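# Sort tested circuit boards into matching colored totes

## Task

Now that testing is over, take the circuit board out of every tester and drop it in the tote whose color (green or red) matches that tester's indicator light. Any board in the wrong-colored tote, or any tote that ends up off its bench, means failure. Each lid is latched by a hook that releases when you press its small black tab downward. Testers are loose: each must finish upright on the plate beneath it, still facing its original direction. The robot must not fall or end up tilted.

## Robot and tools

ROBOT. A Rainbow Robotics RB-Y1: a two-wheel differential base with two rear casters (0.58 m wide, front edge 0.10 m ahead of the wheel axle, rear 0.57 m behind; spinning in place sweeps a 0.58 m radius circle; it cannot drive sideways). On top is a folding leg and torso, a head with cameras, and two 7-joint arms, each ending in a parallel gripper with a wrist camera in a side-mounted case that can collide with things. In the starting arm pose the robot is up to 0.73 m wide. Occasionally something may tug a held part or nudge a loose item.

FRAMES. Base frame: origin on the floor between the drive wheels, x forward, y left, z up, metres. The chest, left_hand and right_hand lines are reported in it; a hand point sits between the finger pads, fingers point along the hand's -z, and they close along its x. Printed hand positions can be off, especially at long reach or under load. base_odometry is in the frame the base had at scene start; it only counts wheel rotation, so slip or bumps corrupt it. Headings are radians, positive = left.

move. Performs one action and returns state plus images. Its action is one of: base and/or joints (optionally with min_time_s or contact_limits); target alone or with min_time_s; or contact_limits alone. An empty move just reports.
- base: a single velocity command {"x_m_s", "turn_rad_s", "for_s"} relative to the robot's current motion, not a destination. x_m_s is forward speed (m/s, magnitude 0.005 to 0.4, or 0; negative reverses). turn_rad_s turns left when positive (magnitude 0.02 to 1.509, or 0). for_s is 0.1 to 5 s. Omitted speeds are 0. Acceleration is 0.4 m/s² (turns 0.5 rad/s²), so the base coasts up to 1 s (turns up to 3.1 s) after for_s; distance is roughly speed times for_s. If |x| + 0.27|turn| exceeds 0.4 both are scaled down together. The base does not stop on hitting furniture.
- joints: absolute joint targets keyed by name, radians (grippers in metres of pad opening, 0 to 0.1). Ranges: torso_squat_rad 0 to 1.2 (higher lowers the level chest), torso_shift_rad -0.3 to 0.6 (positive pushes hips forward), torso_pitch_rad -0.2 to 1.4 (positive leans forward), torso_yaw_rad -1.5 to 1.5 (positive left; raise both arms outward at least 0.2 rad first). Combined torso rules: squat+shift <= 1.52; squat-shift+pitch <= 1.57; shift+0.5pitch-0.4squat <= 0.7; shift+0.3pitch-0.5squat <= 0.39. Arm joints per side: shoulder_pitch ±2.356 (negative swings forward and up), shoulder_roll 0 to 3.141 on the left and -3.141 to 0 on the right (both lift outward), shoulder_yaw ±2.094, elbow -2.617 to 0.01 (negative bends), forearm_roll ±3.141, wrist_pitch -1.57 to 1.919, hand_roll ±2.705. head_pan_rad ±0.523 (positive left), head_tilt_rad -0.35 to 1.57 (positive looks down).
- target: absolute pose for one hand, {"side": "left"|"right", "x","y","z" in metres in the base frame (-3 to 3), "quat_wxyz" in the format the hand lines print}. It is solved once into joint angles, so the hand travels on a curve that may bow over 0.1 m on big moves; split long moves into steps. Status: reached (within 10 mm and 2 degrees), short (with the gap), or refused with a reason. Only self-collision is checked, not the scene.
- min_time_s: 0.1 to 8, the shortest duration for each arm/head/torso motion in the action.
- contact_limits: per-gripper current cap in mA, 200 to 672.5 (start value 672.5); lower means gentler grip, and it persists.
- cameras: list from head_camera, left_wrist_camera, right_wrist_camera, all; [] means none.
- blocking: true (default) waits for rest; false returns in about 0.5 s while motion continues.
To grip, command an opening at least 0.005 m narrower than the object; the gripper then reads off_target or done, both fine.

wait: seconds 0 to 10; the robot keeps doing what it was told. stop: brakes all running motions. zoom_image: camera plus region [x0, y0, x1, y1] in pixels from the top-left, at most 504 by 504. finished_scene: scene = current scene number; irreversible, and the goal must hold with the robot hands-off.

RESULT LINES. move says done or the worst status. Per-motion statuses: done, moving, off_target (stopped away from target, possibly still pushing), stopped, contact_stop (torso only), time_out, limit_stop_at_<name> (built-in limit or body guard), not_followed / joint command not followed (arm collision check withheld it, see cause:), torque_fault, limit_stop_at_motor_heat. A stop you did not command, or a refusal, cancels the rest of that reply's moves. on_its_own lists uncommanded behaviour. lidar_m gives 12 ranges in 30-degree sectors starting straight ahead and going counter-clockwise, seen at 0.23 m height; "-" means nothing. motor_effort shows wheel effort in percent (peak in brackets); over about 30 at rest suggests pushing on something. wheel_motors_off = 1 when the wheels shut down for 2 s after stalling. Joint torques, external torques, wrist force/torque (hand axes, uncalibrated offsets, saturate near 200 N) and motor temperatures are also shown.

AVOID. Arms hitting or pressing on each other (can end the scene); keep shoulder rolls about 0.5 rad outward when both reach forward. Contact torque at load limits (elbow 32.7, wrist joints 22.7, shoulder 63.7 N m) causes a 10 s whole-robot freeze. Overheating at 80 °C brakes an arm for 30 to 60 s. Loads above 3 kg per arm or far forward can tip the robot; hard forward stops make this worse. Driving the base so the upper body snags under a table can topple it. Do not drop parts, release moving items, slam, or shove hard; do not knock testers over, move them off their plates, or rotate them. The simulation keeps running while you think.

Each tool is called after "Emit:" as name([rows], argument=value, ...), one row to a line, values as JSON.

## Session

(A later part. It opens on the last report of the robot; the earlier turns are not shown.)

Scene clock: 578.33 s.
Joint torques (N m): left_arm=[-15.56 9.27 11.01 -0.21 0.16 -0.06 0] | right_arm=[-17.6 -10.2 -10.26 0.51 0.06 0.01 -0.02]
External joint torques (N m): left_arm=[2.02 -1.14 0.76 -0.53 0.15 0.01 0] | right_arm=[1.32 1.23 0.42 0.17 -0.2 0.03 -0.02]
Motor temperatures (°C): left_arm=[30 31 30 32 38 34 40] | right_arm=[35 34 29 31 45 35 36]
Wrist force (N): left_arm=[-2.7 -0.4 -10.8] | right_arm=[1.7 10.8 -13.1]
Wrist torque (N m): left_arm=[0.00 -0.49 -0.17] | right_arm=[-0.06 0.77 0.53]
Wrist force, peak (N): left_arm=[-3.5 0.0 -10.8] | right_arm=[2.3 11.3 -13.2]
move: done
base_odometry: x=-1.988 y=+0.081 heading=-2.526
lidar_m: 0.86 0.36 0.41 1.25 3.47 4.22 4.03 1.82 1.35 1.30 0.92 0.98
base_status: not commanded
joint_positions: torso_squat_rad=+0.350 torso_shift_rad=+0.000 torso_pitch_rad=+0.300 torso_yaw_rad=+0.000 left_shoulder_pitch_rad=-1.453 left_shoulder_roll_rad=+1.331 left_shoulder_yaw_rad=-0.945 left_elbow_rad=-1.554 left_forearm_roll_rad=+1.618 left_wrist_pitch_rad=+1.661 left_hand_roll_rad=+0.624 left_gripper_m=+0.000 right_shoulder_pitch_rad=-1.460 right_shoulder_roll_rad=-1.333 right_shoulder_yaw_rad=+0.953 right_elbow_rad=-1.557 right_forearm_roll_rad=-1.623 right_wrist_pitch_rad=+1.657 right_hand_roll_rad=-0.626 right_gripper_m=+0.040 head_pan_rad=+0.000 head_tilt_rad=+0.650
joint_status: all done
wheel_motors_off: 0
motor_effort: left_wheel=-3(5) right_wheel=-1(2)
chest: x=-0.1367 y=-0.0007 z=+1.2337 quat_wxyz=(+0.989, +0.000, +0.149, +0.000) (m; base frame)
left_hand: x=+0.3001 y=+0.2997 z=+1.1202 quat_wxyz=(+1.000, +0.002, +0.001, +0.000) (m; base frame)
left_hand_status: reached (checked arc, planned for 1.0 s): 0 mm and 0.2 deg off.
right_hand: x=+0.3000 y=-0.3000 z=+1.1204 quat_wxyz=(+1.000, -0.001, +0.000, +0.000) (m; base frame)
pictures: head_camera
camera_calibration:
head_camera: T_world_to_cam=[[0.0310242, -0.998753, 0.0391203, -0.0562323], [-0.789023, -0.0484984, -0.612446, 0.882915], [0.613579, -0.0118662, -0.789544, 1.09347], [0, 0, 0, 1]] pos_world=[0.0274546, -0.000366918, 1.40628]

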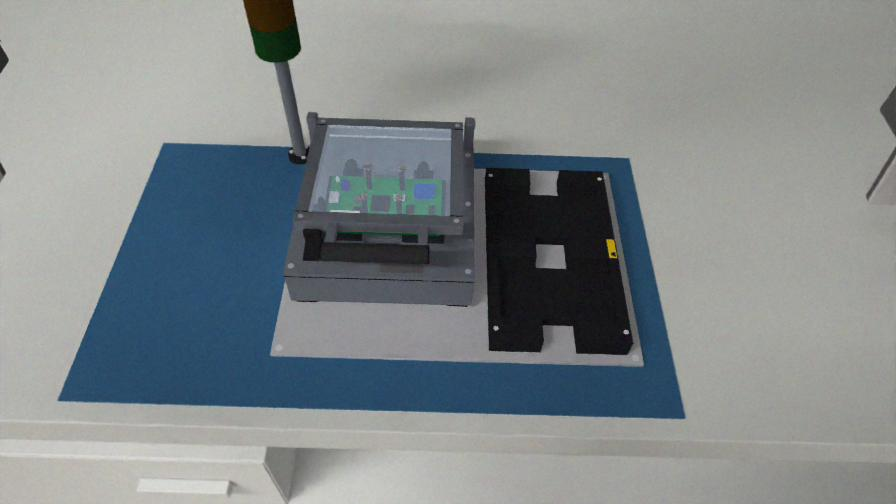

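Emit:
move(target={"side":"right","x":0.278,"y":0.05,"z":1.05,"quat_wxyz":[0.843,0,-0.537,0]}, cameras=[])

Emit:
move(target={"side":"right","x":0.276,"y":0.055,"z":0.995,"quat_wxyz":[0.843,0,-0.537,0]}, cameras=["right_wrist_camera"])

Emit:
move(target={"side":"right","x":0.346,"y":0.055,"z":0.963,"quat_wxyz":[0.843,0,-0.537,0]}, cameras=["head_camera","right_wrist_camera"])

Emit:
move(target={"side":"right","x":0.37,"y":0.055,"z":1.045,"quat_wxyz":[0.887,0,-0.462,0]}, cameras=["head_camera"])

Scene clock: 588.37 s.
Joint torques (N m): left_arm=[-15.91 9.14 10.91 0.02 0.1 -0.05 -0.03] | right_arm=[-17.24 -3.28 -8.56 -2.38 1.29 0.77 0.44]
External joint torques (N m): left_arm=[1.67 -1.27 0.66 -0.3 0.08 0.01 -0.03] | right_arm=[0.67 -0.8 1.09 0.84 -0.53 0.2 0.38]
Motor temperatures (°C): left_arm=[30 31 30 32 38 34 40] | right_arm=[35 34 29 31 45 35 36]
Wrist force (N): left_arm=[-2.5 -0.4 -10.6] | right_arm=[-3.6 10.6 -9.6]
Wrist torque (N m): left_arm=[-0.02 -0.51 -0.17] | right_arm=[-0.09 0.50 0.48]
Wrist force, peak (N): left_arm=[-2.5 -0.8 -11.3] | right_arm=[0.7 13.3 -13.1]
move: done
base_odometry: x=-1.988 y=+0.081 heading=-2.526
lidar_m: 0.86 0.36 0.40 1.25 3.47 4.20 4.03 1.84 1.35 1.31 0.91 0.98
base_status: not commanded
joint_positions: torso_squat_rad=+0.350 torso_shift_rad=+0.000 torso_pitch_rad=+0.300 torso_yaw_rad=+0.000 left_shoulder_pitch_rad=-1.453 left_shoulder_roll_rad=+1.331 left_shoulder_yaw_rad=-0.945 left_elbow_rad=-1.554 left_forearm_roll_rad=+1.618 left_wrist_pitch_rad=+1.661 left_hand_roll_rad=+0.624 left_gripper_m=+0.000 right_shoulder_pitch_rad=-1.488 right_shoulder_roll_rad=-0.326 right_shoulder_yaw_rad=+1.517 right_elbow_rad=-1.879 right_forearm_roll_rad=-0.049 right_wrist_pitch_rad=+1.857 right_hand_roll_rad=-1.878 right_gripper_m=+0.040 head_pan_rad=+0.000 head_tilt_rad=+0.650
joint_status: all done
wheel_motors_off: 0
motor_effort: left_wheel=-3(4) right_wheel=+0(3)
chest: x=-0.1366 y=-0.0007 z=+1.2337 quat_wxyz=(+0.989, +0.000, +0.149, +0.000) (m; base frame)
left_hand: x=+0.3001 y=+0.2997 z=+1.1201 quat_wxyz=(+1.000, +0.002, +0.001, +0.000) (m; base frame)
right_hand: x=+0.2779 y=+0.0502 z=+1.0501 quat_wxyz=(+0.843, +0.000, -0.537, +0.000) (m; base frame)
right_hand_status: reached (checked arc, planned for 1.3 s): 0 mm and 0.0 deg off.
pictures: none
No camera images: "cameras" was empty.

Scene clock: 589.17 s.
Joint torques (N m): left_arm=[-15.78 9.24 10.78 0.2 0.18 -0.1 -0.1] | right_arm=[-16.11 0.03 -8.52 -2.49 1.72 0.78 0.06]
External joint torques (N m): left_arm=[1.79 -1.17 0.52 -0.12 0.16 -0.03 -0.1] | right_arm=[1.36 1.38 0.53 0.96 -0.09 0.06 0.01]
Motor temperatures (°C): left_arm=[30 31 30 32 38 34 40] | right_arm=[35 34 29 31 45 35 36]
Wrist force (N): left_arm=[-2.6 -0.4 -10.8] | right_arm=[-3.4 11.3 -9.4]
Wrist torque (N m): left_arm=[-0.01 -0.52 -0.19] | right_arm=[-0.14 0.53 0.44]
Wrist force, peak (N): left_arm=[-2.5 -0.5 -11.0] | right_arm=[-4.9 11.5 -9.2]
move: done
base_odometry: x=-1.988 y=+0.081 heading=-2.526
lidar_m: 0.86 0.36 0.41 1.25 3.46 4.20 4.03 1.83 1.35 1.31 0.93 0.99
base_status: not commanded
joint_positions: torso_squat_rad=+0.350 torso_shift_rad=+0.000 torso_pitch_rad=+0.300 torso_yaw_rad=+0.000 left_shoulder_pitch_rad=-1.453 left_shoulder_roll_rad=+1.331 left_shoulder_yaw_rad=-0.945 left_elbow_rad=-1.554 left_forearm_roll_rad=+1.618 left_wrist_pitch_rad=+1.661 left_hand_roll_rad=+0.624 left_gripper_m=+0.000 right_shoulder_pitch_rad=-1.417 right_shoulder_roll_rad=-0.260 right_shoulder_yaw_rad=+1.620 right_elbow_rad=-1.724 right_forearm_roll_rad=+0.024 right_wrist_pitch_rad=+1.768 right_hand_roll_rad=-1.959 right_gripper_m=+0.040 head_pan_rad=+0.000 head_tilt_rad=+0.650
joint_status: all done
wheel_motors_off: 0
motor_effort: left_wheel=-3(5) right_wheel=-1(2)
chest: x=-0.1366 y=-0.0007 z=+1.2337 quat_wxyz=(+0.989, +0.000, +0.149, +0.000) (m; base frame)
left_hand: x=+0.3001 y=+0.2997 z=+1.1201 quat_wxyz=(+1.000, +0.002, +0.001, +0.000) (m; base frame)
right_hand: x=+0.2756 y=+0.0545 z=+0.9956 quat_wxyz=(+0.843, +0.000, -0.537, +0.000) (m; base frame)
right_hand_status: reached (checked arc, planned for 0.5 s): 1 mm and 0.0 deg off.
pictures: right_wrist_camera
camera_calibration:
right_wrist_camera: T_world_to_cam=[[-0.407311, 0.0200804, -0.913069, 1.02268], [-0.398546, 0.895635, 0.197484, -0.102353], [0.821741, 0.444337, -0.356799, 0.176263], [0, 0, 0, 1]] pos_world=[0.230914, -0.007185, 1.01688]

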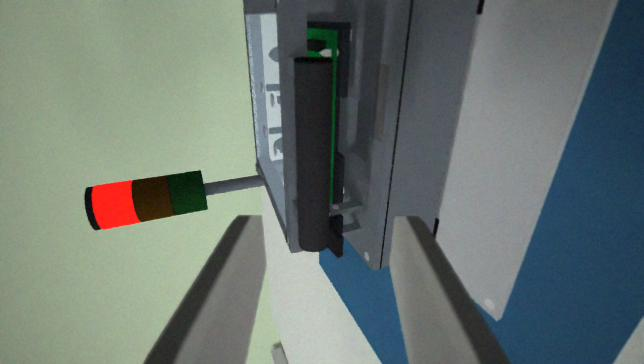

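Scene clock: 590.20 s.
Joint torques (N m): left_arm=[-16.49 9.44 10.69 0.12 0.15 -0.07 -0.05] | right_arm=[-18.49 -0.57 -8.34 -1.74 1.4 0.93 0.03]
External joint torques (N m): left_arm=[1.08 -0.97 0.43 -0.2 0.14 0 -0.05] | right_arm=[1.29 1.58 0.3 0.61 -0.4 0.21 -0.03]
Motor temperatures (°C): left_arm=[30 31 30 32 38 34 40] | right_arm=[35 34 29 31 45 35 36]
Wrist force (N): left_arm=[-2.5 -0.4 -10.7] | right_arm=[-3.7 10.9 -9.2]
Wrist torque (N m): left_arm=[0.00 -0.49 -0.17] | right_arm=[-0.10 0.49 0.45]
Wrist force, peak (N): left_arm=[-2.5 -0.7 -11.4] | right_arm=[-4.2 11.8 -9.5]
move: done
base_odometry: x=-1.988 y=+0.081 heading=-2.526
lidar_m: 0.86 0.36 0.41 1.25 3.48 4.21 4.04 1.82 1.35 1.30 0.92 0.98
base_status: not commanded
joint_positions: torso_squat_rad=+0.350 torso_shift_rad=+0.000 torso_pitch_rad=+0.300 torso_yaw_rad=+0.000 left_shoulder_pitch_rad=-1.453 left_shoulder_roll_rad=+1.331 left_shoulder_yaw_rad=-0.945 left_elbow_rad=-1.554 left_forearm_roll_rad=+1.618 left_wrist_pitch_rad=+1.661 left_hand_roll_rad=+0.624 left_gripper_m=+0.000 right_shoulder_pitch_rad=-1.420 right_shoulder_roll_rad=-0.238 right_shoulder_yaw_rad=+1.617 right_elbow_rad=-1.397 right_forearm_roll_rad=+0.020 right_wrist_pitch_rad=+1.463 right_hand_roll_rad=-1.963 right_gripper_m=+0.040 head_pan_rad=+0.000 head_tilt_rad=+0.650
joint_status: all done
wheel_motors_off: 0
motor_effort: left_wheel=-3(4) right_wheel=+0(2)
chest: x=-0.1366 y=-0.0007 z=+1.2337 quat_wxyz=(+0.989, +0.000, +0.149, +0.000) (m; base frame)
left_hand: x=+0.3001 y=+0.2997 z=+1.1201 quat_wxyz=(+1.000, +0.002, +0.001, +0.000) (m; base frame)
right_hand: x=+0.3458 y=+0.0546 z=+0.9634 quat_wxyz=(+0.843, +0.000, -0.537, +0.000) (m; base frame)
right_hand_status: reached (checked arc, planned for 0.7 s): 1 mm and 0.0 deg off.
pictures: head_camera, right_wrist_camera
camera_calibration:
head_camera: T_world_to_cam=[[0.0310004, -0.998755, 0.0390741, -0.0562038], [-0.789045, -0.0484508, -0.612422, 0.882898], [0.613553, -0.0118459, -0.789565, 1.09348], [0, 0, 0, 1]] pos_world=[0.0274822, -0.000403568, 1.40627]
right_wrist_camera: T_world_to_cam=[[-0.407151, 0.0202791, -0.913136, 1.02188], [-0.398286, 0.89575, 0.197482, -0.0682635], [0.821946, 0.444094, -0.356629, 0.106825], [0, 0, 0, 1]] pos_world=[0.301067, -0.00701626, 0.984693]

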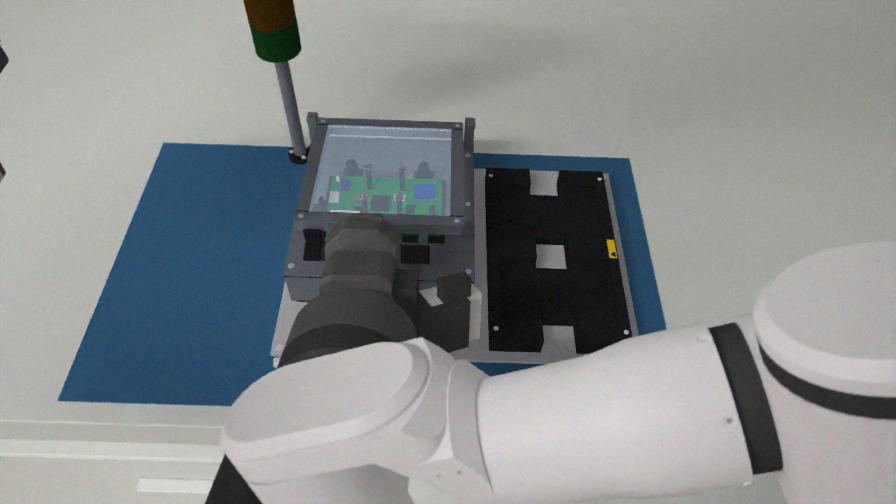

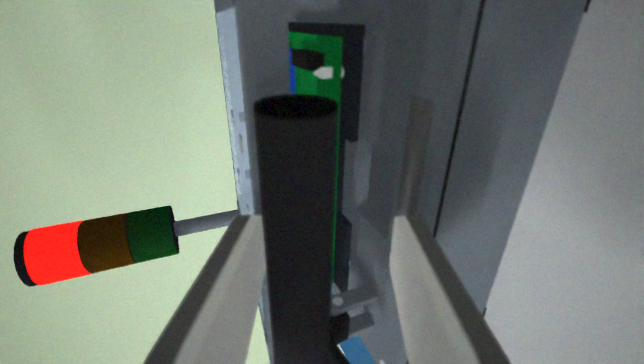

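Scene clock: 591.10 s.
Joint torques (N m): left_arm=[-16.63 9.37 10.56 0 0.26 -0.06 -0.02] | right_arm=[-20.81 -4.51 -10.13 -1.9 2.08 0.23 -0.26]
External joint torques (N m): left_arm=[0.94 -1.04 0.3 -0.32 0.24 0.01 -0.02] | right_arm=[1.02 0.21 0.09 0.19 0.28 0.01 -0.31]
Motor temperatures (°C): left_arm=[30 31 30 32 38 34 40] | right_arm=[35 34 29 31 45 35 36]
Wrist force (N): left_arm=[-2.1 -0.3 -10.6] | right_arm=[-3.7 11.1 -9.3]
Wrist torque (N m): left_arm=[-0.02 -0.45 -0.18] | right_arm=[-0.08 0.56 0.46]
Wrist force, peak (N): left_arm=[-2.5 -0.3 -11.3] | right_arm=[-8.0 11.3 -14.4]
move: done
base_odometry: x=-1.988 y=+0.081 heading=-2.526
lidar_m: 0.86 0.35 0.41 1.26 3.47 4.21 4.03 1.84 1.35 1.30 0.92 0.98
base_status: not commanded
joint_positions: torso_squat_rad=+0.350 torso_shift_rad=+0.000 torso_pitch_rad=+0.300 torso_yaw_rad=+0.000 left_shoulder_pitch_rad=-1.453 left_shoulder_roll_rad=+1.331 left_shoulder_yaw_rad=-0.945 left_elbow_rad=-1.554 left_forearm_roll_rad=+1.618 left_wrist_pitch_rad=+1.661 left_hand_roll_rad=+0.624 left_gripper_m=+0.000 right_shoulder_pitch_rad=-1.568 right_shoulder_roll_rad=-0.373 right_shoulder_yaw_rad=+1.369 right_elbow_rad=-1.546 right_forearm_roll_rad=-0.311 right_wrist_pitch_rad=+1.479 right_hand_roll_rad=-1.696 right_gripper_m=+0.040 head_pan_rad=+0.000 head_tilt_rad=+0.650
joint_status: all done
wheel_motors_off: 0
motor_effort: left_wheel=-2(4) right_wheel=+0(3)
chest: x=-0.1366 y=-0.0008 z=+1.2337 quat_wxyz=(+0.989, +0.000, +0.149, +0.000) (m; base frame)
left_hand: x=+0.3001 y=+0.2997 z=+1.1201 quat_wxyz=(+1.000, +0.002, +0.001, +0.000) (m; base frame)
right_hand: x=+0.3699 y=+0.0550 z=+1.0450 quat_wxyz=(+0.887, +0.000, -0.462, +0.000) (m; base frame)
right_hand_status: reached (checked arc, planned for 0.6 s): 0 mm and 0.0 deg off.
pictures: head_camera
camera_calibration:
head_camera: T_world_to_cam=[[0.030999, -0.998756, 0.0390579, -0.0561969], [-0.789075, -0.0484393, -0.612384, 0.882858], [0.613514, -0.0118364, -0.789595, 1.09349], [0, 0, 0, 1]] pos_world=[0.027509, -0.00041895, 1.40626]

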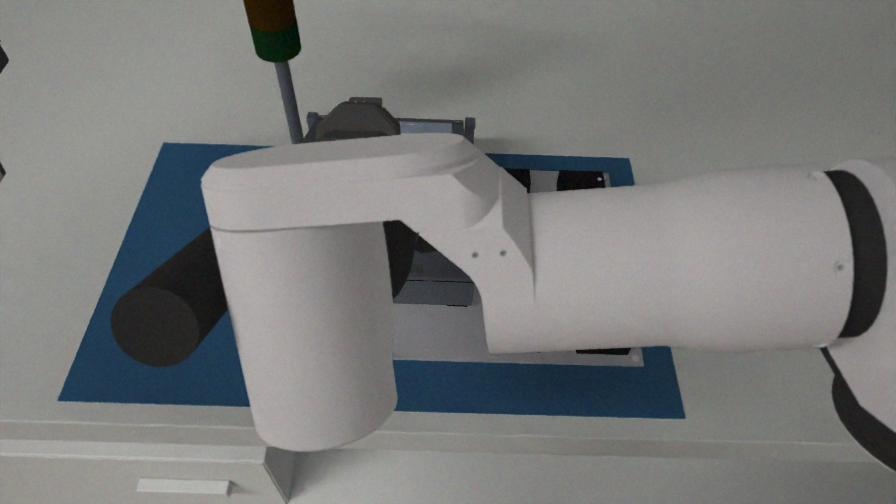

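Emit:
move(target={"side":"right","x":0.431,"y":0.055,"z":1.106,"quat_wxyz":[0.94,0,-0.342,0]}, cameras=["right_wrist_camera"])

Emit:
move(target={"side":"right","x":0.495,"y":0.03,"z":1.13,"quat_wxyz":[0.943,0.06,-0.32,0.06]}, cameras=["right_wrist_camera"])

Emit:
move(base={"x_m_s":0.06,"for_s":1.1}, cameras=["right_wrist_camera"])

Emit:
move(target={"side":"right","x":0.44,"y":0.025,"z":1.21,"quat_wxyz":[0.943,0.06,-0.32,0.06]}, cameras=[])

Emit:
move(joints={"right_shoulder_pitch_rad":-1.46,"right_shoulder_roll_rad":-1.333,"right_shoulder_yaw_rad":0.953,"right_elbow_rad":-1.557,"right_forearm_roll_rad":-1.623,"right_wrist_pitch_rad":1.657,"right_hand_roll_rad":-0.626,"left_gripper_m":0.092}, cameras=["head_camera"])

Emit:
move(target={"side":"left","x":0.375,"y":0.05,"z":1.04,"quat_wxyz":[1,0,0,0]}, cameras=[])

Emit:
move(target={"side":"left","x":0.375,"y":0.05,"z":0.985,"quat_wxyz":[1,0,0,0]}, cameras=["head_camera","left_wrist_camera"])

Scene clock: 603.63 s.
Joint torques (N m): left_arm=[-16.14 9.2 10.62 0.15 0.15 -0.02 -0.01] | right_arm=[-24.59 -6.1 -9.62 -1.05 1.84 -0.69 -0.31]
External joint torques (N m): left_arm=[1.43 -1.21 0.36 -0.17 0.13 0.05 -0.01] | right_arm=[0.63 1.41 -0.68 0.69 0.42 -0.26 -0.34]
Motor temperatures (°C): left_arm=[30 31 30 32 38 34 40] | right_arm=[36 34 29 31 45 35 36]
Wrist force (N): left_arm=[-2.4 -0.4 -10.6] | right_arm=[-3.9 10.7 -10.9]
Wrist torque (N m): left_arm=[0.00 -0.47 -0.19] | right_arm=[-0.10 0.66 0.45]
Wrist force, peak (N): left_arm=[-2.5 -0.4 -11.1] | right_arm=[-7.0 14.5 -11.2]
move: done
base_odometry: x=-1.988 y=+0.081 heading=-2.526
lidar_m: 0.86 0.36 0.41 1.25 3.47 4.21 4.02 1.83 1.36 1.31 0.92 0.99
base_status: not commanded
joint_positions: torso_squat_rad=+0.350 torso_shift_rad=+0.000 torso_pitch_rad=+0.300 torso_yaw_rad=+0.000 left_shoulder_pitch_rad=-1.453 left_shoulder_roll_rad=+1.331 left_shoulder_yaw_rad=-0.945 left_elbow_rad=-1.554 left_forearm_roll_rad=+1.618 left_wrist_pitch_rad=+1.661 left_hand_roll_rad=+0.624 left_gripper_m=+0.000 right_shoulder_pitch_rad=-1.749 right_shoulder_roll_rad=-0.340 right_shoulder_yaw_rad=+1.122 right_elbow_rad=-1.127 right_forearm_roll_rad=-0.745 right_wrist_pitch_rad=+1.362 right_hand_roll_rad=-1.241 right_gripper_m=+0.040 head_pan_rad=+0.000 head_tilt_rad=+0.650
joint_status: all done
wheel_motors_off: 0
motor_effort: left_wheel=-4(5) right_wheel=+0(2)
chest: x=-0.1366 y=-0.0007 z=+1.2337 quat_wxyz=(+0.989, +0.000, +0.149, +0.000) (m; base frame)
left_hand: x=+0.3001 y=+0.2997 z=+1.1201 quat_wxyz=(+1.000, +0.002, +0.001, +0.000) (m; base frame)
right_hand: x=+0.4309 y=+0.0549 z=+1.1060 quat_wxyz=(+0.940, +0.000, -0.342, +0.000) (m; base frame)
right_hand_status: reached (checked arc, planned for 0.8 s): 0 mm and 0.0 deg off.
pictures: right_wrist_camera
camera_calibration:
right_wrist_camera: T_world_to_cam=[[-0.754852, 0.0202721, -0.655582, 1.0517], [-0.277355, 0.895894, 0.347056, -0.280249], [0.594368, 0.443805, -0.670645, 0.532942], [0, 0, 0, 1]] pos_world=[0.399388, -0.006769, 1.14415]

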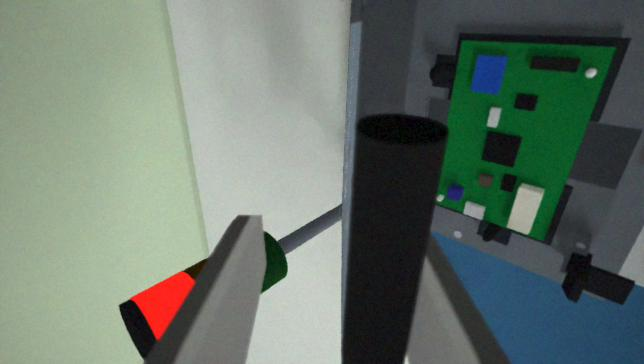

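Scene clock: 604.87 s.
Joint torques (N m): left_arm=[-16.37 9.48 10.44 0.33 0.18 -0.13 -0.09] | right_arm=[-26.83 -8.94 -7.66 -2.16 1.05 -1.43 -0.35]
External joint torques (N m): left_arm=[1.2 -0.93 0.18 0.01 0.16 -0.07 -0.09] | right_arm=[0.56 -0.11 -0.96 0.56 0.13 -0.37 -0.38]
Motor temperatures (°C): left_arm=[30 31 30 32 38 34 40] | right_arm=[36 34 29 31 45 35 36]
Wrist force (N): left_arm=[-2.5 -0.3 -10.8] | right_arm=[-2.6 11.6 -10.8]
Wrist torque (N m): left_arm=[-0.02 -0.49 -0.18] | right_arm=[-0.09 0.66 0.45]
Wrist force, peak (N): left_arm=[-3.0 -0.8 -11.0] | right_arm=[-4.9 24.5 10.4]
move: done
base_odometry: x=-1.988 y=+0.081 heading=-2.526
lidar_m: 0.86 0.36 0.41 1.25 3.47 4.22 4.04 1.84 1.35 1.30 0.92 0.99
base_status: not commanded
joint_positions: torso_squat_rad=+0.350 torso_shift_rad=+0.000 torso_pitch_rad=+0.300 torso_yaw_rad=+0.000 left_shoulder_pitch_rad=-1.453 left_shoulder_roll_rad=+1.331 left_shoulder_yaw_rad=-0.945 left_elbow_rad=-1.554 left_forearm_roll_rad=+1.618 left_wrist_pitch_rad=+1.661 left_hand_roll_rad=+0.624 left_gripper_m=+0.000 right_shoulder_pitch_rad=-1.791 right_shoulder_roll_rad=-0.347 right_shoulder_yaw_rad=+0.984 right_elbow_rad=-0.760 right_forearm_roll_rad=-0.947 right_wrist_pitch_rad=+1.119 right_hand_roll_rad=-0.752 right_gripper_m=+0.040 head_pan_rad=+0.000 head_tilt_rad=+0.650
joint_status: all done
wheel_motors_off: 0
motor_effort: left_wheel=-2(4) right_wheel=+1(7)
chest: x=-0.1367 y=-0.0008 z=+1.2337 quat_wxyz=(+0.989, +0.000, +0.149, +0.000) (m; base frame)
left_hand: x=+0.3001 y=+0.2997 z=+1.1201 quat_wxyz=(+1.000, +0.002, +0.001, +0.000) (m; base frame)
right_hand: x=+0.4948 y=+0.0300 z=+1.1299 quat_wxyz=(+0.943, +0.060, -0.321, +0.060) (m; base frame)
right_hand_status: reached (checked arc, planned for 0.7 s): 0 mm and 0.1 deg off.
pictures: right_wrist_camera
camera_calibration:
right_wrist_camera: T_world_to_cam=[[-0.779751, -0.0521874, -0.62391, 1.0948], [-0.393293, 0.816194, 0.423259, -0.274941], [0.487143, 0.575416, -0.656954, 0.55571], [0, 0, 0, 1]] pos_world=[0.474829, -0.0382241, 1.1645]

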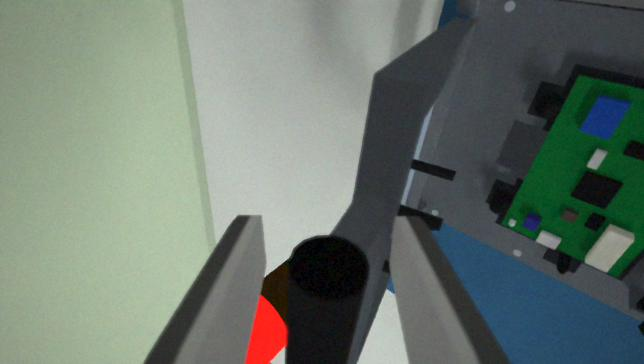

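Scene clock: 606.73 s.
Joint torques (N m): left_arm=[-16.49 9.49 10.42 0.35 0.28 -0.11 -0.1] | right_arm=[-28.28 -13.11 -6.56 -0.87 4.91 -4.45 0.83]
External joint torques (N m): left_arm=[1.08 -0.92 0.17 0.03 0.27 -0.04 -0.1] | right_arm=[-0.9 -4.29 0.15 1.85 4 -3.45 0.79]
Motor temperatures (°C): left_arm=[30 31 30 32 38 34 40] | right_arm=[36 34 29 31 45 35 36]
Wrist force (N): left_arm=[-2.4 -0.4 -10.5] | right_arm=[-12.7 15.7 -4.0]
Wrist torque (N m): left_arm=[0.00 -0.48 -0.18] | right_arm=[-0.23 3.13 -0.52]
Wrist force, peak (N): left_arm=[-3.1 -0.1 -11.0] | right_arm=[-18.2 14.9 -5.6]
move: done
base_odometry: x=-2.042 y=+0.043 heading=-2.526
lidar_m: 0.86 0.31 0.32 0.83 3.46 4.28 4.10 1.84 1.35 0.89 0.93 0.91
base_status: done (sent for 1.1 of 1.1 s)
joint_positions: torso_squat_rad=+0.350 torso_shift_rad=+0.000 torso_pitch_rad=+0.300 torso_yaw_rad=+0.000 left_shoulder_pitch_rad=-1.453 left_shoulder_roll_rad=+1.331 left_shoulder_yaw_rad=-0.945 left_elbow_rad=-1.554 left_forearm_roll_rad=+1.618 left_wrist_pitch_rad=+1.661 left_hand_roll_rad=+0.624 left_gripper_m=+0.000 right_shoulder_pitch_rad=-1.791 right_shoulder_roll_rad=-0.346 right_shoulder_yaw_rad=+0.983 right_elbow_rad=-0.760 right_forearm_roll_rad=-0.948 right_wrist_pitch_rad=+1.120 right_hand_roll_rad=-0.753 right_gripper_m=+0.042 head_pan_rad=+0.000 head_tilt_rad=+0.650
joint_status: not commanded
wheel_motors_off: 0
motor_effort: left_wheel=+2(33) right_wheel=+7(20)
chest: x=-0.1369 y=-0.0007 z=+1.2337 quat_wxyz=(+0.989, +0.000, +0.149, +0.000) (m; base frame)
left_hand: x=+0.2999 y=+0.2997 z=+1.1202 quat_wxyz=(+1.000, +0.002, +0.001, +0.000) (m; base frame)
right_hand: x=+0.4940 y=+0.0307 z=+1.1296 quat_wxyz=(+0.944, +0.061, -0.320, +0.060) (m; base frame)
pictures: right_wrist_camera
camera_calibration:
right_wrist_camera: T_world_to_cam=[[-0.780753, -0.0523606, -0.622642, 1.09308], [-0.39323, 0.81558, 0.4245, -0.277106], [0.485587, 0.576271, -0.657357, 0.556666], [0, 0, 0, 1]] pos_world=[0.474146, -0.0375537, 1.16415]

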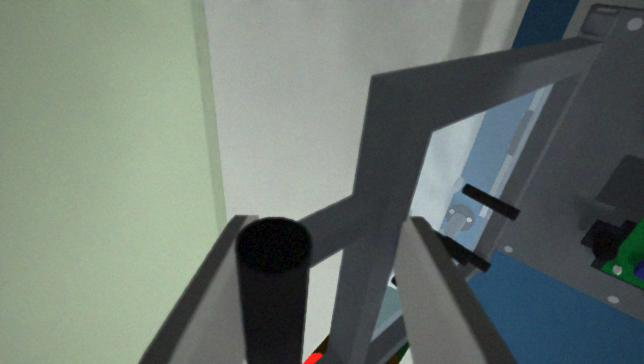

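Scene clock: 608.17 s.
Joint torques (N m): left_arm=[-16.44 9.53 10.52 0.36 0.14 -0.05 -0.03] | right_arm=[-23.73 -7.47 -9.43 -1.68 0.72 -1.16 0.1]
External joint torques (N m): left_arm=[1.14 -0.88 0.27 0.04 0.12 0.01 -0.03] | right_arm=[1.85 1.16 0.06 -0.14 -0.41 -0.29 0.06]
Motor temperatures (°C): left_arm=[30 31 30 32 38 34 40] | right_arm=[36 34 29 31 45 35 36]
Wrist force (N): left_arm=[-2.5 -0.4 -10.7] | right_arm=[-1.4 10.7 -11.8]
Wrist torque (N m): left_arm=[0.01 -0.49 -0.18] | right_arm=[-0.06 0.67 0.49]
Wrist force, peak (N): left_arm=[-2.3 -0.6 -11.1] | right_arm=[-22.9 15.2 -25.0]
move: done
base_odometry: x=-2.042 y=+0.043 heading=-2.526
lidar_m: 0.86 0.31 0.32 0.84 3.47 4.27 4.10 1.83 1.35 0.91 0.93 0.92
base_status: not commanded
joint_positions: torso_squat_rad=+0.350 torso_shift_rad=+0.000 torso_pitch_rad=+0.300 torso_yaw_rad=+0.000 left_shoulder_pitch_rad=-1.453 left_shoulder_roll_rad=+1.331 left_shoulder_yaw_rad=-0.945 left_elbow_rad=-1.554 left_forearm_roll_rad=+1.618 left_wrist_pitch_rad=+1.661 left_hand_roll_rad=+0.624 left_gripper_m=+0.000 right_shoulder_pitch_rad=-1.844 right_shoulder_roll_rad=-0.541 right_shoulder_yaw_rad=+0.945 right_elbow_rad=-1.199 right_forearm_roll_rad=-0.997 right_wrist_pitch_rad=+1.403 right_hand_roll_rad=-0.945 right_gripper_m=+0.040 head_pan_rad=+0.000 head_tilt_rad=+0.650
joint_status: all done
wheel_motors_off: 0
motor_effort: left_wheel=-2(3) right_wheel=+5(7)
chest: x=-0.1367 y=-0.0007 z=+1.2337 quat_wxyz=(+0.989, +0.000, +0.149, +0.000) (m; base frame)
left_hand: x=+0.3001 y=+0.2996 z=+1.1201 quat_wxyz=(+1.000, +0.002, +0.001, +0.000) (m; base frame)
right_hand: x=+0.4401 y=+0.0249 z=+1.2098 quat_wxyz=(+0.945, +0.059, -0.317, +0.060) (m; base frame)
right_hand_status: reached (checked arc, planned for 0.8 s): 0 mm and 0.4 deg off.
pictures: none
No camera images: "cameras" was empty.

Scene clock: 609.77 s.
Joint torques (N m): left_arm=[-16.42 9.47 10.47 0.3 0.19 -0.11 -0.09] | right_arm=[-17.98 -9.11 -10.17 -0.15 0.29 -0.23 -0.11]
External joint torques (N m): left_arm=[1.16 -0.95 0.22 -0.02 0.17 -0.04 -0.09] | right_arm=[0.93 2.32 0.51 -0.48 0.03 -0.21 -0.11]
Motor temperatures (°C): left_arm=[30 31 30 32 38 34 40] | right_arm=[36 34 29 31 45 35 36]
Wrist force (N): left_arm=[-2.5 -0.4 -10.4] | right_arm=[2.1 10.9 -12.8]
Wrist torque (N m): left_arm=[0.00 -0.48 -0.18] | right_arm=[-0.08 0.83 0.54]
Wrist force, peak (N): left_arm=[-2.6 -0.5 -11.0] | right_arm=[-1.1 11.9 -13.0]
move: done
base_odometry: x=-2.042 y=+0.043 heading=-2.526
lidar_m: 0.86 0.31 0.31 0.83 3.47 4.27 4.10 1.83 1.35 0.91 0.92 0.92
base_status: not commanded
joint_positions: torso_squat_rad=+0.350 torso_shift_rad=+0.000 torso_pitch_rad=+0.300 torso_yaw_rad=+0.000 left_shoulder_pitch_rad=-1.453 left_shoulder_roll_rad=+1.331 left_shoulder_yaw_rad=-0.945 left_elbow_rad=-1.554 left_forearm_roll_rad=+1.618 left_wrist_pitch_rad=+1.661 left_hand_roll_rad=+0.624 left_gripper_m=+0.092 right_shoulder_pitch_rad=-1.460 right_shoulder_roll_rad=-1.333 right_shoulder_yaw_rad=+0.953 right_elbow_rad=-1.557 right_forearm_roll_rad=-1.623 right_wrist_pitch_rad=+1.657 right_hand_roll_rad=-0.626 right_gripper_m=+0.040 head_pan_rad=+0.000 head_tilt_rad=+0.650
joint_status: all done
wheel_motors_off: 0
motor_effort: left_wheel=-3(4) right_wheel=+5(7)
chest: x=-0.1366 y=-0.0007 z=+1.2337 quat_wxyz=(+0.989, +0.000, +0.149, +0.000) (m; base frame)
left_hand: x=+0.3001 y=+0.2996 z=+1.1201 quat_wxyz=(+1.000, +0.002, +0.001, +0.000) (m; base frame)
right_hand: x=+0.3000 y=-0.3002 z=+1.1204 quat_wxyz=(+1.000, -0.001, +0.000, +0.000) (m; base frame)
pictures: head_camera
camera_calibration:
head_camera: T_world_to_cam=[[0.0309486, -0.998756, 0.0390969, -0.0562377], [-0.78904, -0.0484241, -0.612431, 0.882897], [0.613562, -0.0118952, -0.789557, 1.09348], [0, 0, 0, 1]] pos_world=[0.0274652, -0.000407128, 1.40628]

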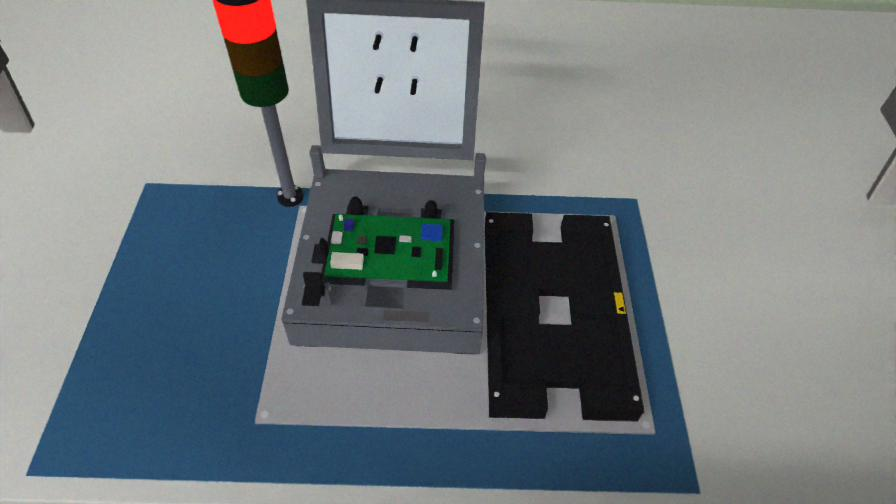

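Scene clock: 611.63 s.
Joint torques (N m): left_arm=[-22.43 8.03 5.32 -0.55 0.2 -0.08 0.24] | right_arm=[-18.11 -9.45 -9.99 0.4 0.19 -0.13 -0.1]
External joint torques (N m): left_arm=[1.97 0.22 -1.24 1.05 0.18 -0.01 0.24] | right_arm=[0.81 1.98 0.69 0.07 -0.07 -0.11 -0.1]
Motor temperatures (°C): left_arm=[30 31 30 32 38 34 40] | right_arm=[36 34 29 31 45 35 36]
Wrist force (N): left_arm=[-2.5 -0.1 -10.5] | right_arm=[2.2 10.8 -13.0]
Wrist torque (N m): left_arm=[-0.03 -0.48 -0.22] | right_arm=[-0.07 0.84 0.55]
Wrist force, peak (N): left_arm=[-3.1 0.1 -11.4] | right_arm=[2.1 11.3 -13.3]
move: done
base_odometry: x=-2.042 y=+0.043 heading=-2.526
lidar_m: 0.86 0.30 0.31 0.83 3.47 4.28 4.10 1.84 1.34 0.91 0.93 0.92
base_status: not commanded
joint_positions: torso_squat_rad=+0.350 torso_shift_rad=+0.000 torso_pitch_rad=+0.300 torso_yaw_rad=+0.000 left_shoulder_pitch_rad=-1.720 left_shoulder_roll_rad=+0.432 left_shoulder_yaw_rad=-1.090 left_elbow_rad=-0.756 left_forearm_roll_rad=+1.385 left_wrist_pitch_rad=+1.562 left_hand_roll_rad=+0.720 left_gripper_m=+0.092 right_shoulder_pitch_rad=-1.460 right_shoulder_roll_rad=-1.333 right_shoulder_yaw_rad=+0.953 right_elbow_rad=-1.557 right_forearm_roll_rad=-1.623 right_wrist_pitch_rad=+1.657 right_hand_roll_rad=-0.626 right_gripper_m=+0.040 head_pan_rad=+0.000 head_tilt_rad=+0.650
joint_status: all done
wheel_motors_off: 0
motor_effort: left_wheel=-2(4) right_wheel=+3(6)
chest: x=-0.1367 y=-0.0007 z=+1.2337 quat_wxyz=(+0.989, +0.000, +0.149, +0.000) (m; base frame)
left_hand: x=+0.3748 y=+0.0498 z=+1.0402 quat_wxyz=(+1.000, -0.001, -0.001, +0.000) (m; base frame)
left_hand_status: reached (checked arc, planned for 1.2 s): 0 mm and 0.1 deg off.
right_hand: x=+0.3000 y=-0.3001 z=+1.1204 quat_wxyz=(+1.000, -0.001, +0.000, +0.000) (m; base frame)
pictures: none
No camera images: "cameras" was empty.

Scene clock: 612.53 s.
Joint torques (N m): left_arm=[-23.5 6.49 5.47 -0.9 0.23 0 -0.05] | right_arm=[-18.03 -9.73 -10.19 0.35 0.2 -0.12 -0.14]
External joint torques (N m): left_arm=[0.75 -0.83 -0.36 0.86 0.21 0.08 -0.05] | right_arm=[0.89 1.69 0.5 0.02 -0.06 -0.1 -0.14]
Motor temperatures (°C): left_arm=[30 31 30 32 38 34 40] | right_arm=[36 34 29 31 45 35 36]
Wrist force (N): left_arm=[-2.6 -0.3 -10.4] | right_arm=[2.2 10.7 -13.2]
Wrist torque (N m): left_arm=[-0.01 -0.50 -0.22] | right_arm=[-0.06 0.85 0.54]
Wrist force, peak (N): left_arm=[-3.0 -0.6 -12.1] | right_arm=[2.1 11.0 -13.4]
move: done
base_odometry: x=-2.042 y=+0.043 heading=-2.526
lidar_m: 0.86 0.31 0.32 0.83 3.47 4.28 4.10 1.84 1.35 0.90 0.92 0.92
base_status: not commanded
joint_positions: torso_squat_rad=+0.350 torso_shift_rad=+0.000 torso_pitch_rad=+0.300 torso_yaw_rad=+0.000 left_shoulder_pitch_rad=-1.643 left_shoulder_roll_rad=+0.366 left_shoulder_yaw_rad=-1.121 left_elbow_rad=-0.667 left_forearm_roll_rad=+1.348 left_wrist_pitch_rad=+1.452 left_hand_roll_rad=+0.678 left_gripper_m=+0.092 right_shoulder_pitch_rad=-1.460 right_shoulder_roll_rad=-1.333 right_shoulder_yaw_rad=+0.953 right_elbow_rad=-1.557 right_forearm_roll_rad=-1.623 right_wrist_pitch_rad=+1.657 right_hand_roll_rad=-0.626 right_gripper_m=+0.040 head_pan_rad=+0.000 head_tilt_rad=+0.650
joint_status: all done
wheel_motors_off: 0
motor_effort: left_wheel=-2(4) right_wheel=+3(6)
chest: x=-0.1366 y=-0.0007 z=+1.2337 quat_wxyz=(+0.989, +0.000, +0.149, +0.000) (m; base frame)
left_hand: x=+0.3743 y=+0.0505 z=+0.9852 quat_wxyz=(+1.000, +0.000, -0.003, +0.000) (m; base frame)
left_hand_status: reached (checked arc, planned for 0.3 s): 1 mm and 0.3 deg off.
right_hand: x=+0.3000 y=-0.3001 z=+1.1204 quat_wxyz=(+1.000, -0.001, +0.000, +0.000) (m; base frame)
pictures: head_camera, left_wrist_camera
camera_calibration:
head_camera: T_world_to_cam=[[0.0309834, -0.998753, 0.039149, -0.056265], [-0.789051, -0.0484833, -0.612412, 0.882881], [0.613547, -0.0119159, -0.789569, 1.09348], [0, 0, 0, 1]] pos_world=[0.027478, -0.000360044, 1.40627]
left_wrist_camera: T_world_to_cam=[[0.99985, 0.0158415, -0.00694463, -0.369549], [0.0172133, -0.871883, 0.489412, -0.410292], [0.0016981, -0.489458, -0.872025, 0.95224], [0, 0, 0, 1]] pos_world=[0.374939, 0.114209, 1.02861]

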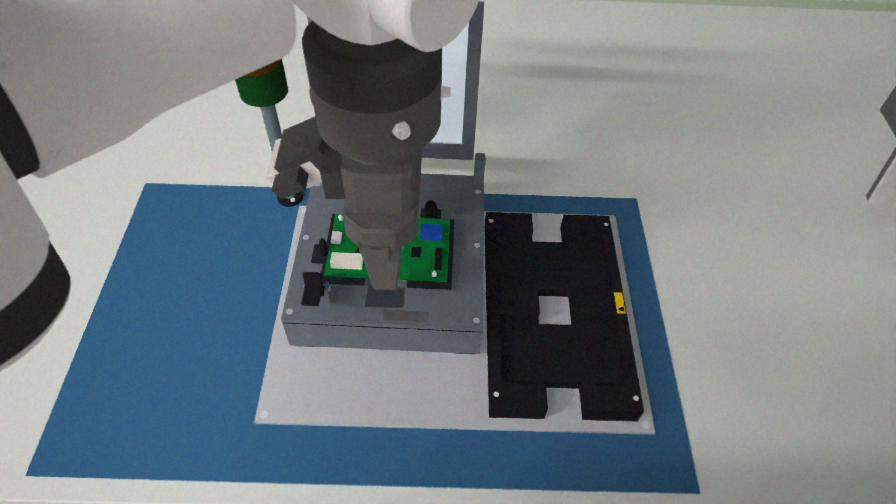

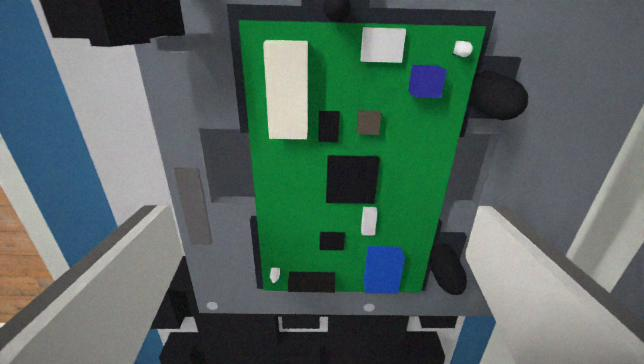

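Emit:
move(target={"side":"left","x":0.385,"y":0.053,"z":1.02,"quat_wxyz":[1,0,0,-0.0065]}, cameras=[])

Emit:
move(joints={"torso_pitch_rad":0.38}, cameras=[])

Emit:
move(target={"side":"left","x":0.385,"y":0.053,"z":0.957,"quat_wxyz":[1,0,0,-0.0065]}, cameras=["head_camera","left_wrist_camera"])

Scene clock: 629.00 s.
Joint torques (N m): left_arm=[-22.68 6.61 5.59 -0.78 0.24 0.08 0.21] | right_arm=[-18.02 -9.61 -9.88 0.38 0.21 -0.14 -0.16]
External joint torques (N m): left_arm=[2.03 -1.24 0.44 0.84 0.22 0.16 0.21] | right_arm=[0.9 1.82 0.81 0.04 -0.05 -0.12 -0.16]
Motor temperatures (°C): left_arm=[30 31 29 32 38 34 40] | right_arm=[36 34 29 31 45 35 36]
Wrist force (N): left_arm=[-2.7 -0.7 -10.6] | right_arm=[2.3 11.0 -12.9]
Wrist torque (N m): left_arm=[0.03 -0.49 -0.20] | right_arm=[-0.08 0.87 0.51]
Wrist force, peak (N): left_arm=[-3.5 -0.5 -11.6] | right_arm=[2.3 10.9 -13.4]
move: done
base_odometry: x=-2.042 y=+0.043 heading=-2.526
lidar_m: 0.85 0.31 0.31 0.83 3.47 4.26 4.10 1.84 1.35 0.91 0.92 0.92
base_status: not commanded
joint_positions: torso_squat_rad=+0.350 torso_shift_rad=+0.000 torso_pitch_rad=+0.300 torso_yaw_rad=+0.000 left_shoulder_pitch_rad=-1.723 left_shoulder_roll_rad=+0.354 left_shoulder_yaw_rad=-1.099 left_elbow_rad=-0.572 left_forearm_roll_rad=+1.375 left_wrist_pitch_rad=+1.510 left_hand_roll_rad=+0.602 left_gripper_m=+0.092 right_shoulder_pitch_rad=-1.460 right_shoulder_roll_rad=-1.333 right_shoulder_yaw_rad=+0.953 right_elbow_rad=-1.557 right_forearm_roll_rad=-1.623 right_wrist_pitch_rad=+1.657 right_hand_roll_rad=-0.626 right_gripper_m=+0.040 head_pan_rad=+0.000 head_tilt_rad=+0.650
joint_status: all done
wheel_motors_off: 0
motor_effort: left_wheel=-2(4) right_wheel=+3(5)
chest: x=-0.1367 y=-0.0007 z=+1.2337 quat_wxyz=(+0.989, +0.000, +0.149, +0.000) (m; base frame)
left_hand: x=+0.3850 y=+0.0531 z=+1.0202 quat_wxyz=(+1.000, +0.000, -0.001, -0.006) (m; base frame)
left_hand_status: reached (checked arc, planned for 0.4 s): 0 mm and 0.1 deg off.
right_hand: x=+0.3000 y=-0.3001 z=+1.1204 quat_wxyz=(+1.000, -0.001, +0.000, +0.000) (m; base frame)
pictures: none
No camera images: "cameras" was empty.

Scene clock: 630.17 s.
Joint torques (N m): left_arm=[-23 6.1 5.65 -1.08 0.31 0.21 0.21] | right_arm=[-17.67 -10.66 -10.14 0.07 -0.03 -0.07 -0.26]
External joint torques (N m): left_arm=[1.4 -1.11 0.58 0.82 0.2 0.16 0.21] | right_arm=[0.91 1.49 0.47 0.05 -0.19 -0.18 -0.25]
Motor temperatures (°C): left_arm=[30 31 29 32 38 34 40] | right_arm=[36 34 29 31 45 35 36]
Wrist force (N): left_arm=[-2.0 -0.3 -10.7] | right_arm=[2.9 10.8 -13.1]
Wrist torque (N m): left_arm=[-0.01 -0.44 -0.20] | right_arm=[-0.07 0.90 0.53]
Wrist force, peak (N): left_arm=[-1.9 -0.4 -11.0] | right_arm=[3.0 10.8 -13.9]
move: done
base_odometry: x=-2.042 y=+0.043 heading=-2.526
lidar_m: 0.86 0.30 0.32 0.83 3.47 4.27 4.10 1.83 1.35 0.91 0.93 0.92
base_status: not commanded
joint_positions: torso_squat_rad=+0.350 torso_shift_rad=+0.000 torso_pitch_rad=+0.380 torso_yaw_rad=+0.000 left_shoulder_pitch_rad=-1.723 left_shoulder_roll_rad=+0.354 left_shoulder_yaw_rad=-1.099 left_elbow_rad=-0.572 left_forearm_roll_rad=+1.375 left_wrist_pitch_rad=+1.510 left_hand_roll_rad=+0.602 left_gripper_m=+0.092 right_shoulder_pitch_rad=-1.460 right_shoulder_roll_rad=-1.333 right_shoulder_yaw_rad=+0.953 right_elbow_rad=-1.557 right_forearm_roll_rad=-1.623 right_wrist_pitch_rad=+1.657 right_hand_roll_rad=-0.626 right_gripper_m=+0.040 head_pan_rad=+0.000 head_tilt_rad=+0.650
joint_status: all done
wheel_motors_off: 0
motor_effort: left_wheel=-3(4) right_wheel=+5(6)
chest: x=-0.1133 y=-0.0007 z=+1.2254 quat_wxyz=(+0.982, +0.000, +0.189, +0.000) (m; base frame)
left_hand: x=+0.3895 y=+0.0531 z=+0.9708 quat_wxyz=(+0.999, +0.000, +0.039, -0.006) (m; base frame)
right_hand: x=+0.3129 y=-0.3001 z=+1.0776 quat_wxyz=(+0.999, -0.001, +0.040, +0.000) (m; base frame)
pictures: none
No camera images: "cameras" was empty.

Scene clock: 631.33 s.
Joint torques (N m): left_arm=[-22.29 6.95 6.23 -2.06 0.21 -0.25 -0.15] | right_arm=[-17.96 -10.49 -9.91 0.13 -0.05 0.07 -0.17]
External joint torques (N m): left_arm=[1.42 0.08 -0.72 -0.04 0.18 -0.2 -0.15] | right_arm=[0.61 1.66 0.7 0.11 -0.21 -0.04 -0.16]
Motor temperatures (°C): left_arm=[30 31 29 32 38 34 40] | right_arm=[36 34 29 31 45 35 36]
Wrist force (N): left_arm=[-2.4 0.0 -10.5] | right_arm=[2.8 11.0 -12.8]
Wrist torque (N m): left_arm=[-0.04 -0.49 -0.20] | right_arm=[-0.08 0.88 0.53]
Wrist force, peak (N): left_arm=[-2.1 1.0 -11.0] | right_arm=[2.7 11.0 -13.5]
move: done
base_odometry: x=-2.042 y=+0.043 heading=-2.526
lidar_m: 0.86 0.30 0.31 0.83 3.46 4.27 4.10 1.84 1.35 0.91 0.93 0.92
base_status: not commanded
joint_positions: torso_squat_rad=+0.350 torso_shift_rad=+0.000 torso_pitch_rad=+0.380 torso_yaw_rad=+0.000 left_shoulder_pitch_rad=-1.647 left_shoulder_roll_rad=+0.450 left_shoulder_yaw_rad=-1.126 left_elbow_rad=-0.838 left_forearm_roll_rad=+1.323 left_wrist_pitch_rad=+1.452 left_hand_roll_rad=+0.757 left_gripper_m=+0.092 right_shoulder_pitch_rad=-1.460 right_shoulder_roll_rad=-1.333 right_shoulder_yaw_rad=+0.953 right_elbow_rad=-1.557 right_forearm_roll_rad=-1.623 right_wrist_pitch_rad=+1.657 right_hand_roll_rad=-0.626 right_gripper_m=+0.040 head_pan_rad=+0.000 head_tilt_rad=+0.650
joint_status: all done
wheel_motors_off: 0
motor_effort: left_wheel=-2(4) right_wheel=+5(5)
chest: x=-0.1133 y=-0.0007 z=+1.2254 quat_wxyz=(+0.982, +0.000, +0.189, +0.000) (m; base frame)
left_hand: x=+0.3844 y=+0.0527 z=+0.9572 quat_wxyz=(+1.000, +0.000, +0.005, -0.007) (m; base frame)
left_hand_status: reached (checked arc, planned for 0.6 s): 1 mm and 0.5 deg off.
right_hand: x=+0.3129 y=-0.3000 z=+1.0776 quat_wxyz=(+0.999, -0.001, +0.040, +0.000) (m; base frame)
pictures: head_camera, left_wrist_camera
camera_calibration:
head_camera: T_world_to_cam=[[0.0340826, -0.998751, 0.0365391, -0.0531089], [-0.83546, -0.0485369, -0.547403, 0.811314], [0.548493, -0.0118701, -0.836071, 1.12227], [0, 0, 0, 1]] pos_world=[0.0640732, -0.000342421, 1.38436]
left_wrist_camera: T_world_to_cam=[[0.999759, 0.00126528, -0.021895, -0.36472], [0.011782, -0.873026, 0.487531, -0.390905], [-0.0184981, -0.487671, -0.872831, 0.93735], [0, 0, 0, 1]] pos_world=[0.386577, 0.11631, 1.00074]

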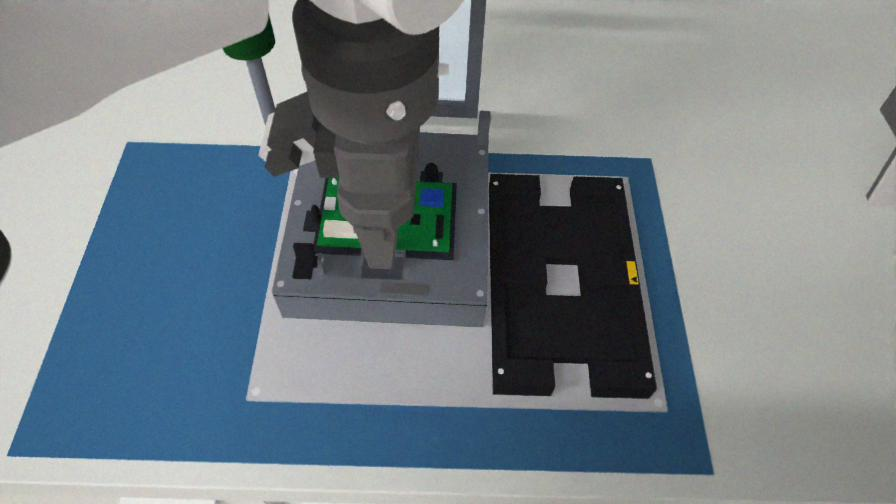

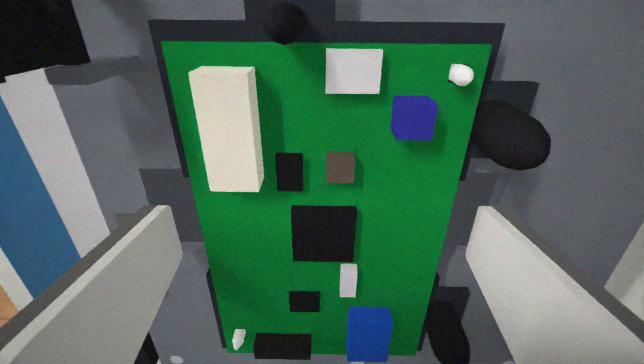

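Emit:
move(target={"side":"left","x":0.385,"y":0.052,"z":0.947,"quat_wxyz":[1,0,0,-0.0065]}, cameras=[])

Emit:
move(target={"side":"left","x":0.385,"y":0.052,"z":0.940,"quat_wxyz":[1,0,0,-0.0065]}, cameras=["head_camera","left_wrist_camera"])

Scene clock: 644.23 s.
Joint torques (N m): left_arm=[-22.4 5.83 6.16 -1.21 0.14 -0.22 0.03] | right_arm=[-17.94 -10.58 -10.04 0.03 0.04 0 -0.11]
External joint torques (N m): left_arm=[1.24 -0.93 -0.72 0.84 0.12 -0.16 0.03] | right_arm=[0.64 1.57 0.57 0.01 -0.12 -0.12 -0.11]
Motor temperatures (°C): left_arm=[31 31 29 32 38 34 40] | right_arm=[36 34 29 31 45 35 36]
Wrist force (N): left_arm=[-2.4 -0.1 -10.4] | right_arm=[2.7 10.7 -13.3]
Wrist torque (N m): left_arm=[-0.04 -0.50 -0.20] | right_arm=[-0.05 0.87 0.53]
Wrist force, peak (N): left_arm=[-3.0 -0.4 -11.3] | right_arm=[2.8 10.8 -13.5]
move: done
base_odometry: x=-2.042 y=+0.043 heading=-2.526
lidar_m: 0.86 0.31 0.31 0.82 3.47 4.27 4.10 1.83 1.35 0.91 0.93 0.92
base_status: not commanded
joint_positions: torso_squat_rad=+0.350 torso_shift_rad=+0.000 torso_pitch_rad=+0.380 torso_yaw_rad=+0.000 left_shoulder_pitch_rad=-1.632 left_shoulder_roll_rad=+0.440 left_shoulder_yaw_rad=-1.133 left_elbow_rad=-0.829 left_forearm_roll_rad=+1.310 left_wrist_pitch_rad=+1.425 left_hand_roll_rad=+0.758 left_gripper_m=+0.092 right_shoulder_pitch_rad=-1.460 right_shoulder_roll_rad=-1.333 right_shoulder_yaw_rad=+0.953 right_elbow_rad=-1.557 right_forearm_roll_rad=-1.623 right_wrist_pitch_rad=+1.657 right_hand_roll_rad=-0.626 right_gripper_m=+0.040 head_pan_rad=+0.000 head_tilt_rad=+0.650
joint_status: all done
wheel_motors_off: 0
motor_effort: left_wheel=-3(4) right_wheel=+4(5)
chest: x=-0.1133 y=-0.0007 z=+1.2254 quat_wxyz=(+0.982, +0.000, +0.189, +0.000) (m; base frame)
left_hand: x=+0.3847 y=+0.0521 z=+0.9474 quat_wxyz=(+1.000, +0.000, +0.000, -0.007) (m; base frame)
left_hand_status: reached (checked arc, planned for 0.1 s): 1 mm and 0.0 deg off.
right_hand: x=+0.3129 y=-0.3000 z=+1.0776 quat_wxyz=(+0.999, -0.001, +0.040, +0.000) (m; base frame)
pictures: none
No camera images: "cameras" was empty.

Scene clock: 644.80 s.
Joint torques (N m): left_arm=[-21.89 5.79 6.28 -1.15 0.28 -0.14 -0.04] | right_arm=[-17.56 -10.54 -9.94 0.09 -0.02 -0.05 -0.17]
External joint torques (N m): left_arm=[1.73 -0.89 -0.43 0.91 0.26 -0.07 -0.04] | right_arm=[1.02 1.61 0.67 0.07 -0.18 -0.16 -0.16]
Motor temperatures (°C): left_arm=[31 31 29 32 38 34 40] | right_arm=[36 34 29 31 45 35 36]
Wrist force (N): left_arm=[-2.4 0.0 -10.3] | right_arm=[2.7 10.6 -13.0]
Wrist torque (N m): left_arm=[-0.04 -0.51 -0.21] | right_arm=[-0.04 0.87 0.54]
Wrist force, peak (N): left_arm=[-2.7 -0.5 -11.3] | right_arm=[2.8 11.2 -13.2]
move: done
base_odometry: x=-2.042 y=+0.043 heading=-2.526
lidar_m: 0.86 0.31 0.31 0.83 3.47 4.27 4.10 1.83 1.34 0.91 0.93 0.91
base_status: not commanded
joint_positions: torso_squat_rad=+0.350 torso_shift_rad=+0.000 torso_pitch_rad=+0.380 torso_yaw_rad=+0.000 left_shoulder_pitch_rad=-1.625 left_shoulder_roll_rad=+0.427 left_shoulder_yaw_rad=-1.137 left_elbow_rad=-0.806 left_forearm_roll_rad=+1.306 left_wrist_pitch_rad=+1.409 left_hand_roll_rad=+0.747 left_gripper_m=+0.092 right_shoulder_pitch_rad=-1.460 right_shoulder_roll_rad=-1.333 right_shoulder_yaw_rad=+0.953 right_elbow_rad=-1.557 right_forearm_roll_rad=-1.623 right_wrist_pitch_rad=+1.657 right_hand_roll_rad=-0.626 right_gripper_m=+0.040 head_pan_rad=+0.000 head_tilt_rad=+0.650
joint_status: all done
wheel_motors_off: 0
motor_effort: left_wheel=-3(4) right_wheel=+5(6)
chest: x=-0.1133 y=-0.0007 z=+1.2254 quat_wxyz=(+0.982, +0.000, +0.189, +0.000) (m; base frame)
left_hand: x=+0.3849 y=+0.0521 z=+0.9403 quat_wxyz=(+1.000, +0.000, +0.000, -0.007) (m; base frame)
left_hand_status: reached (checked arc, planned for 0.2 s): 0 mm and 0.0 deg off.
right_hand: x=+0.3129 y=-0.3000 z=+1.0776 quat_wxyz=(+0.999, -0.001, +0.040, +0.000) (m; base frame)
pictures: head_camera, left_wrist_camera
camera_calibration:
head_camera: T_world_to_cam=[[0.0340782, -0.998751, 0.0365421, -0.0531125], [-0.835453, -0.048535, -0.547414, 0.811323], [0.548504, -0.0118743, -0.836064, 1.12227], [0, 0, 0, 1]] pos_world=[0.0640629, -0.000342415, 1.38436]
left_wrist_camera: T_world_to_cam=[[0.999929, 0.00241326, -0.0116975, -0.375314], [0.00782113, -0.87249, 0.48857, -0.382683], [-0.00902687, -0.488627, -0.872446, 0.918301], [0, 0, 0, 1]] pos_world=[0.386569, 0.115725, 0.983746]

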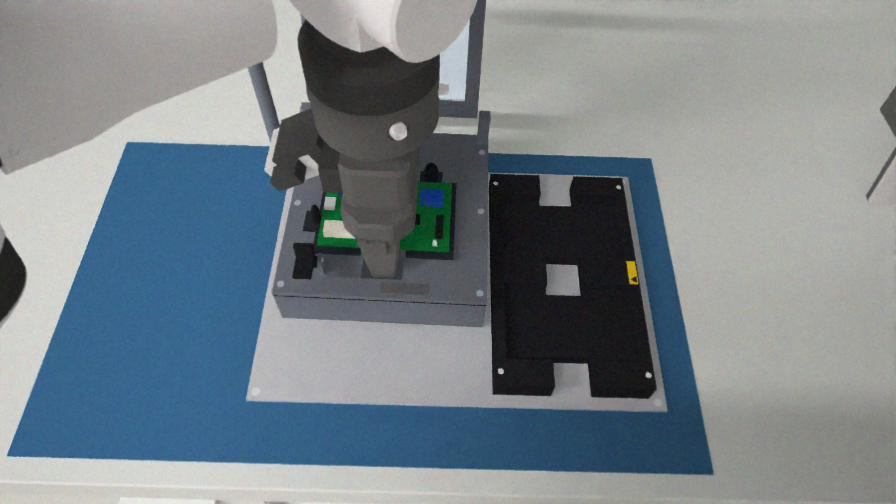

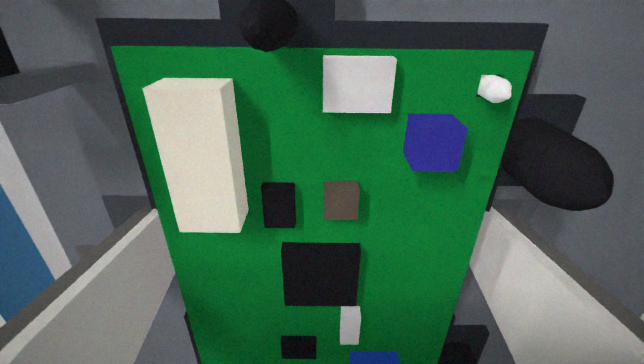

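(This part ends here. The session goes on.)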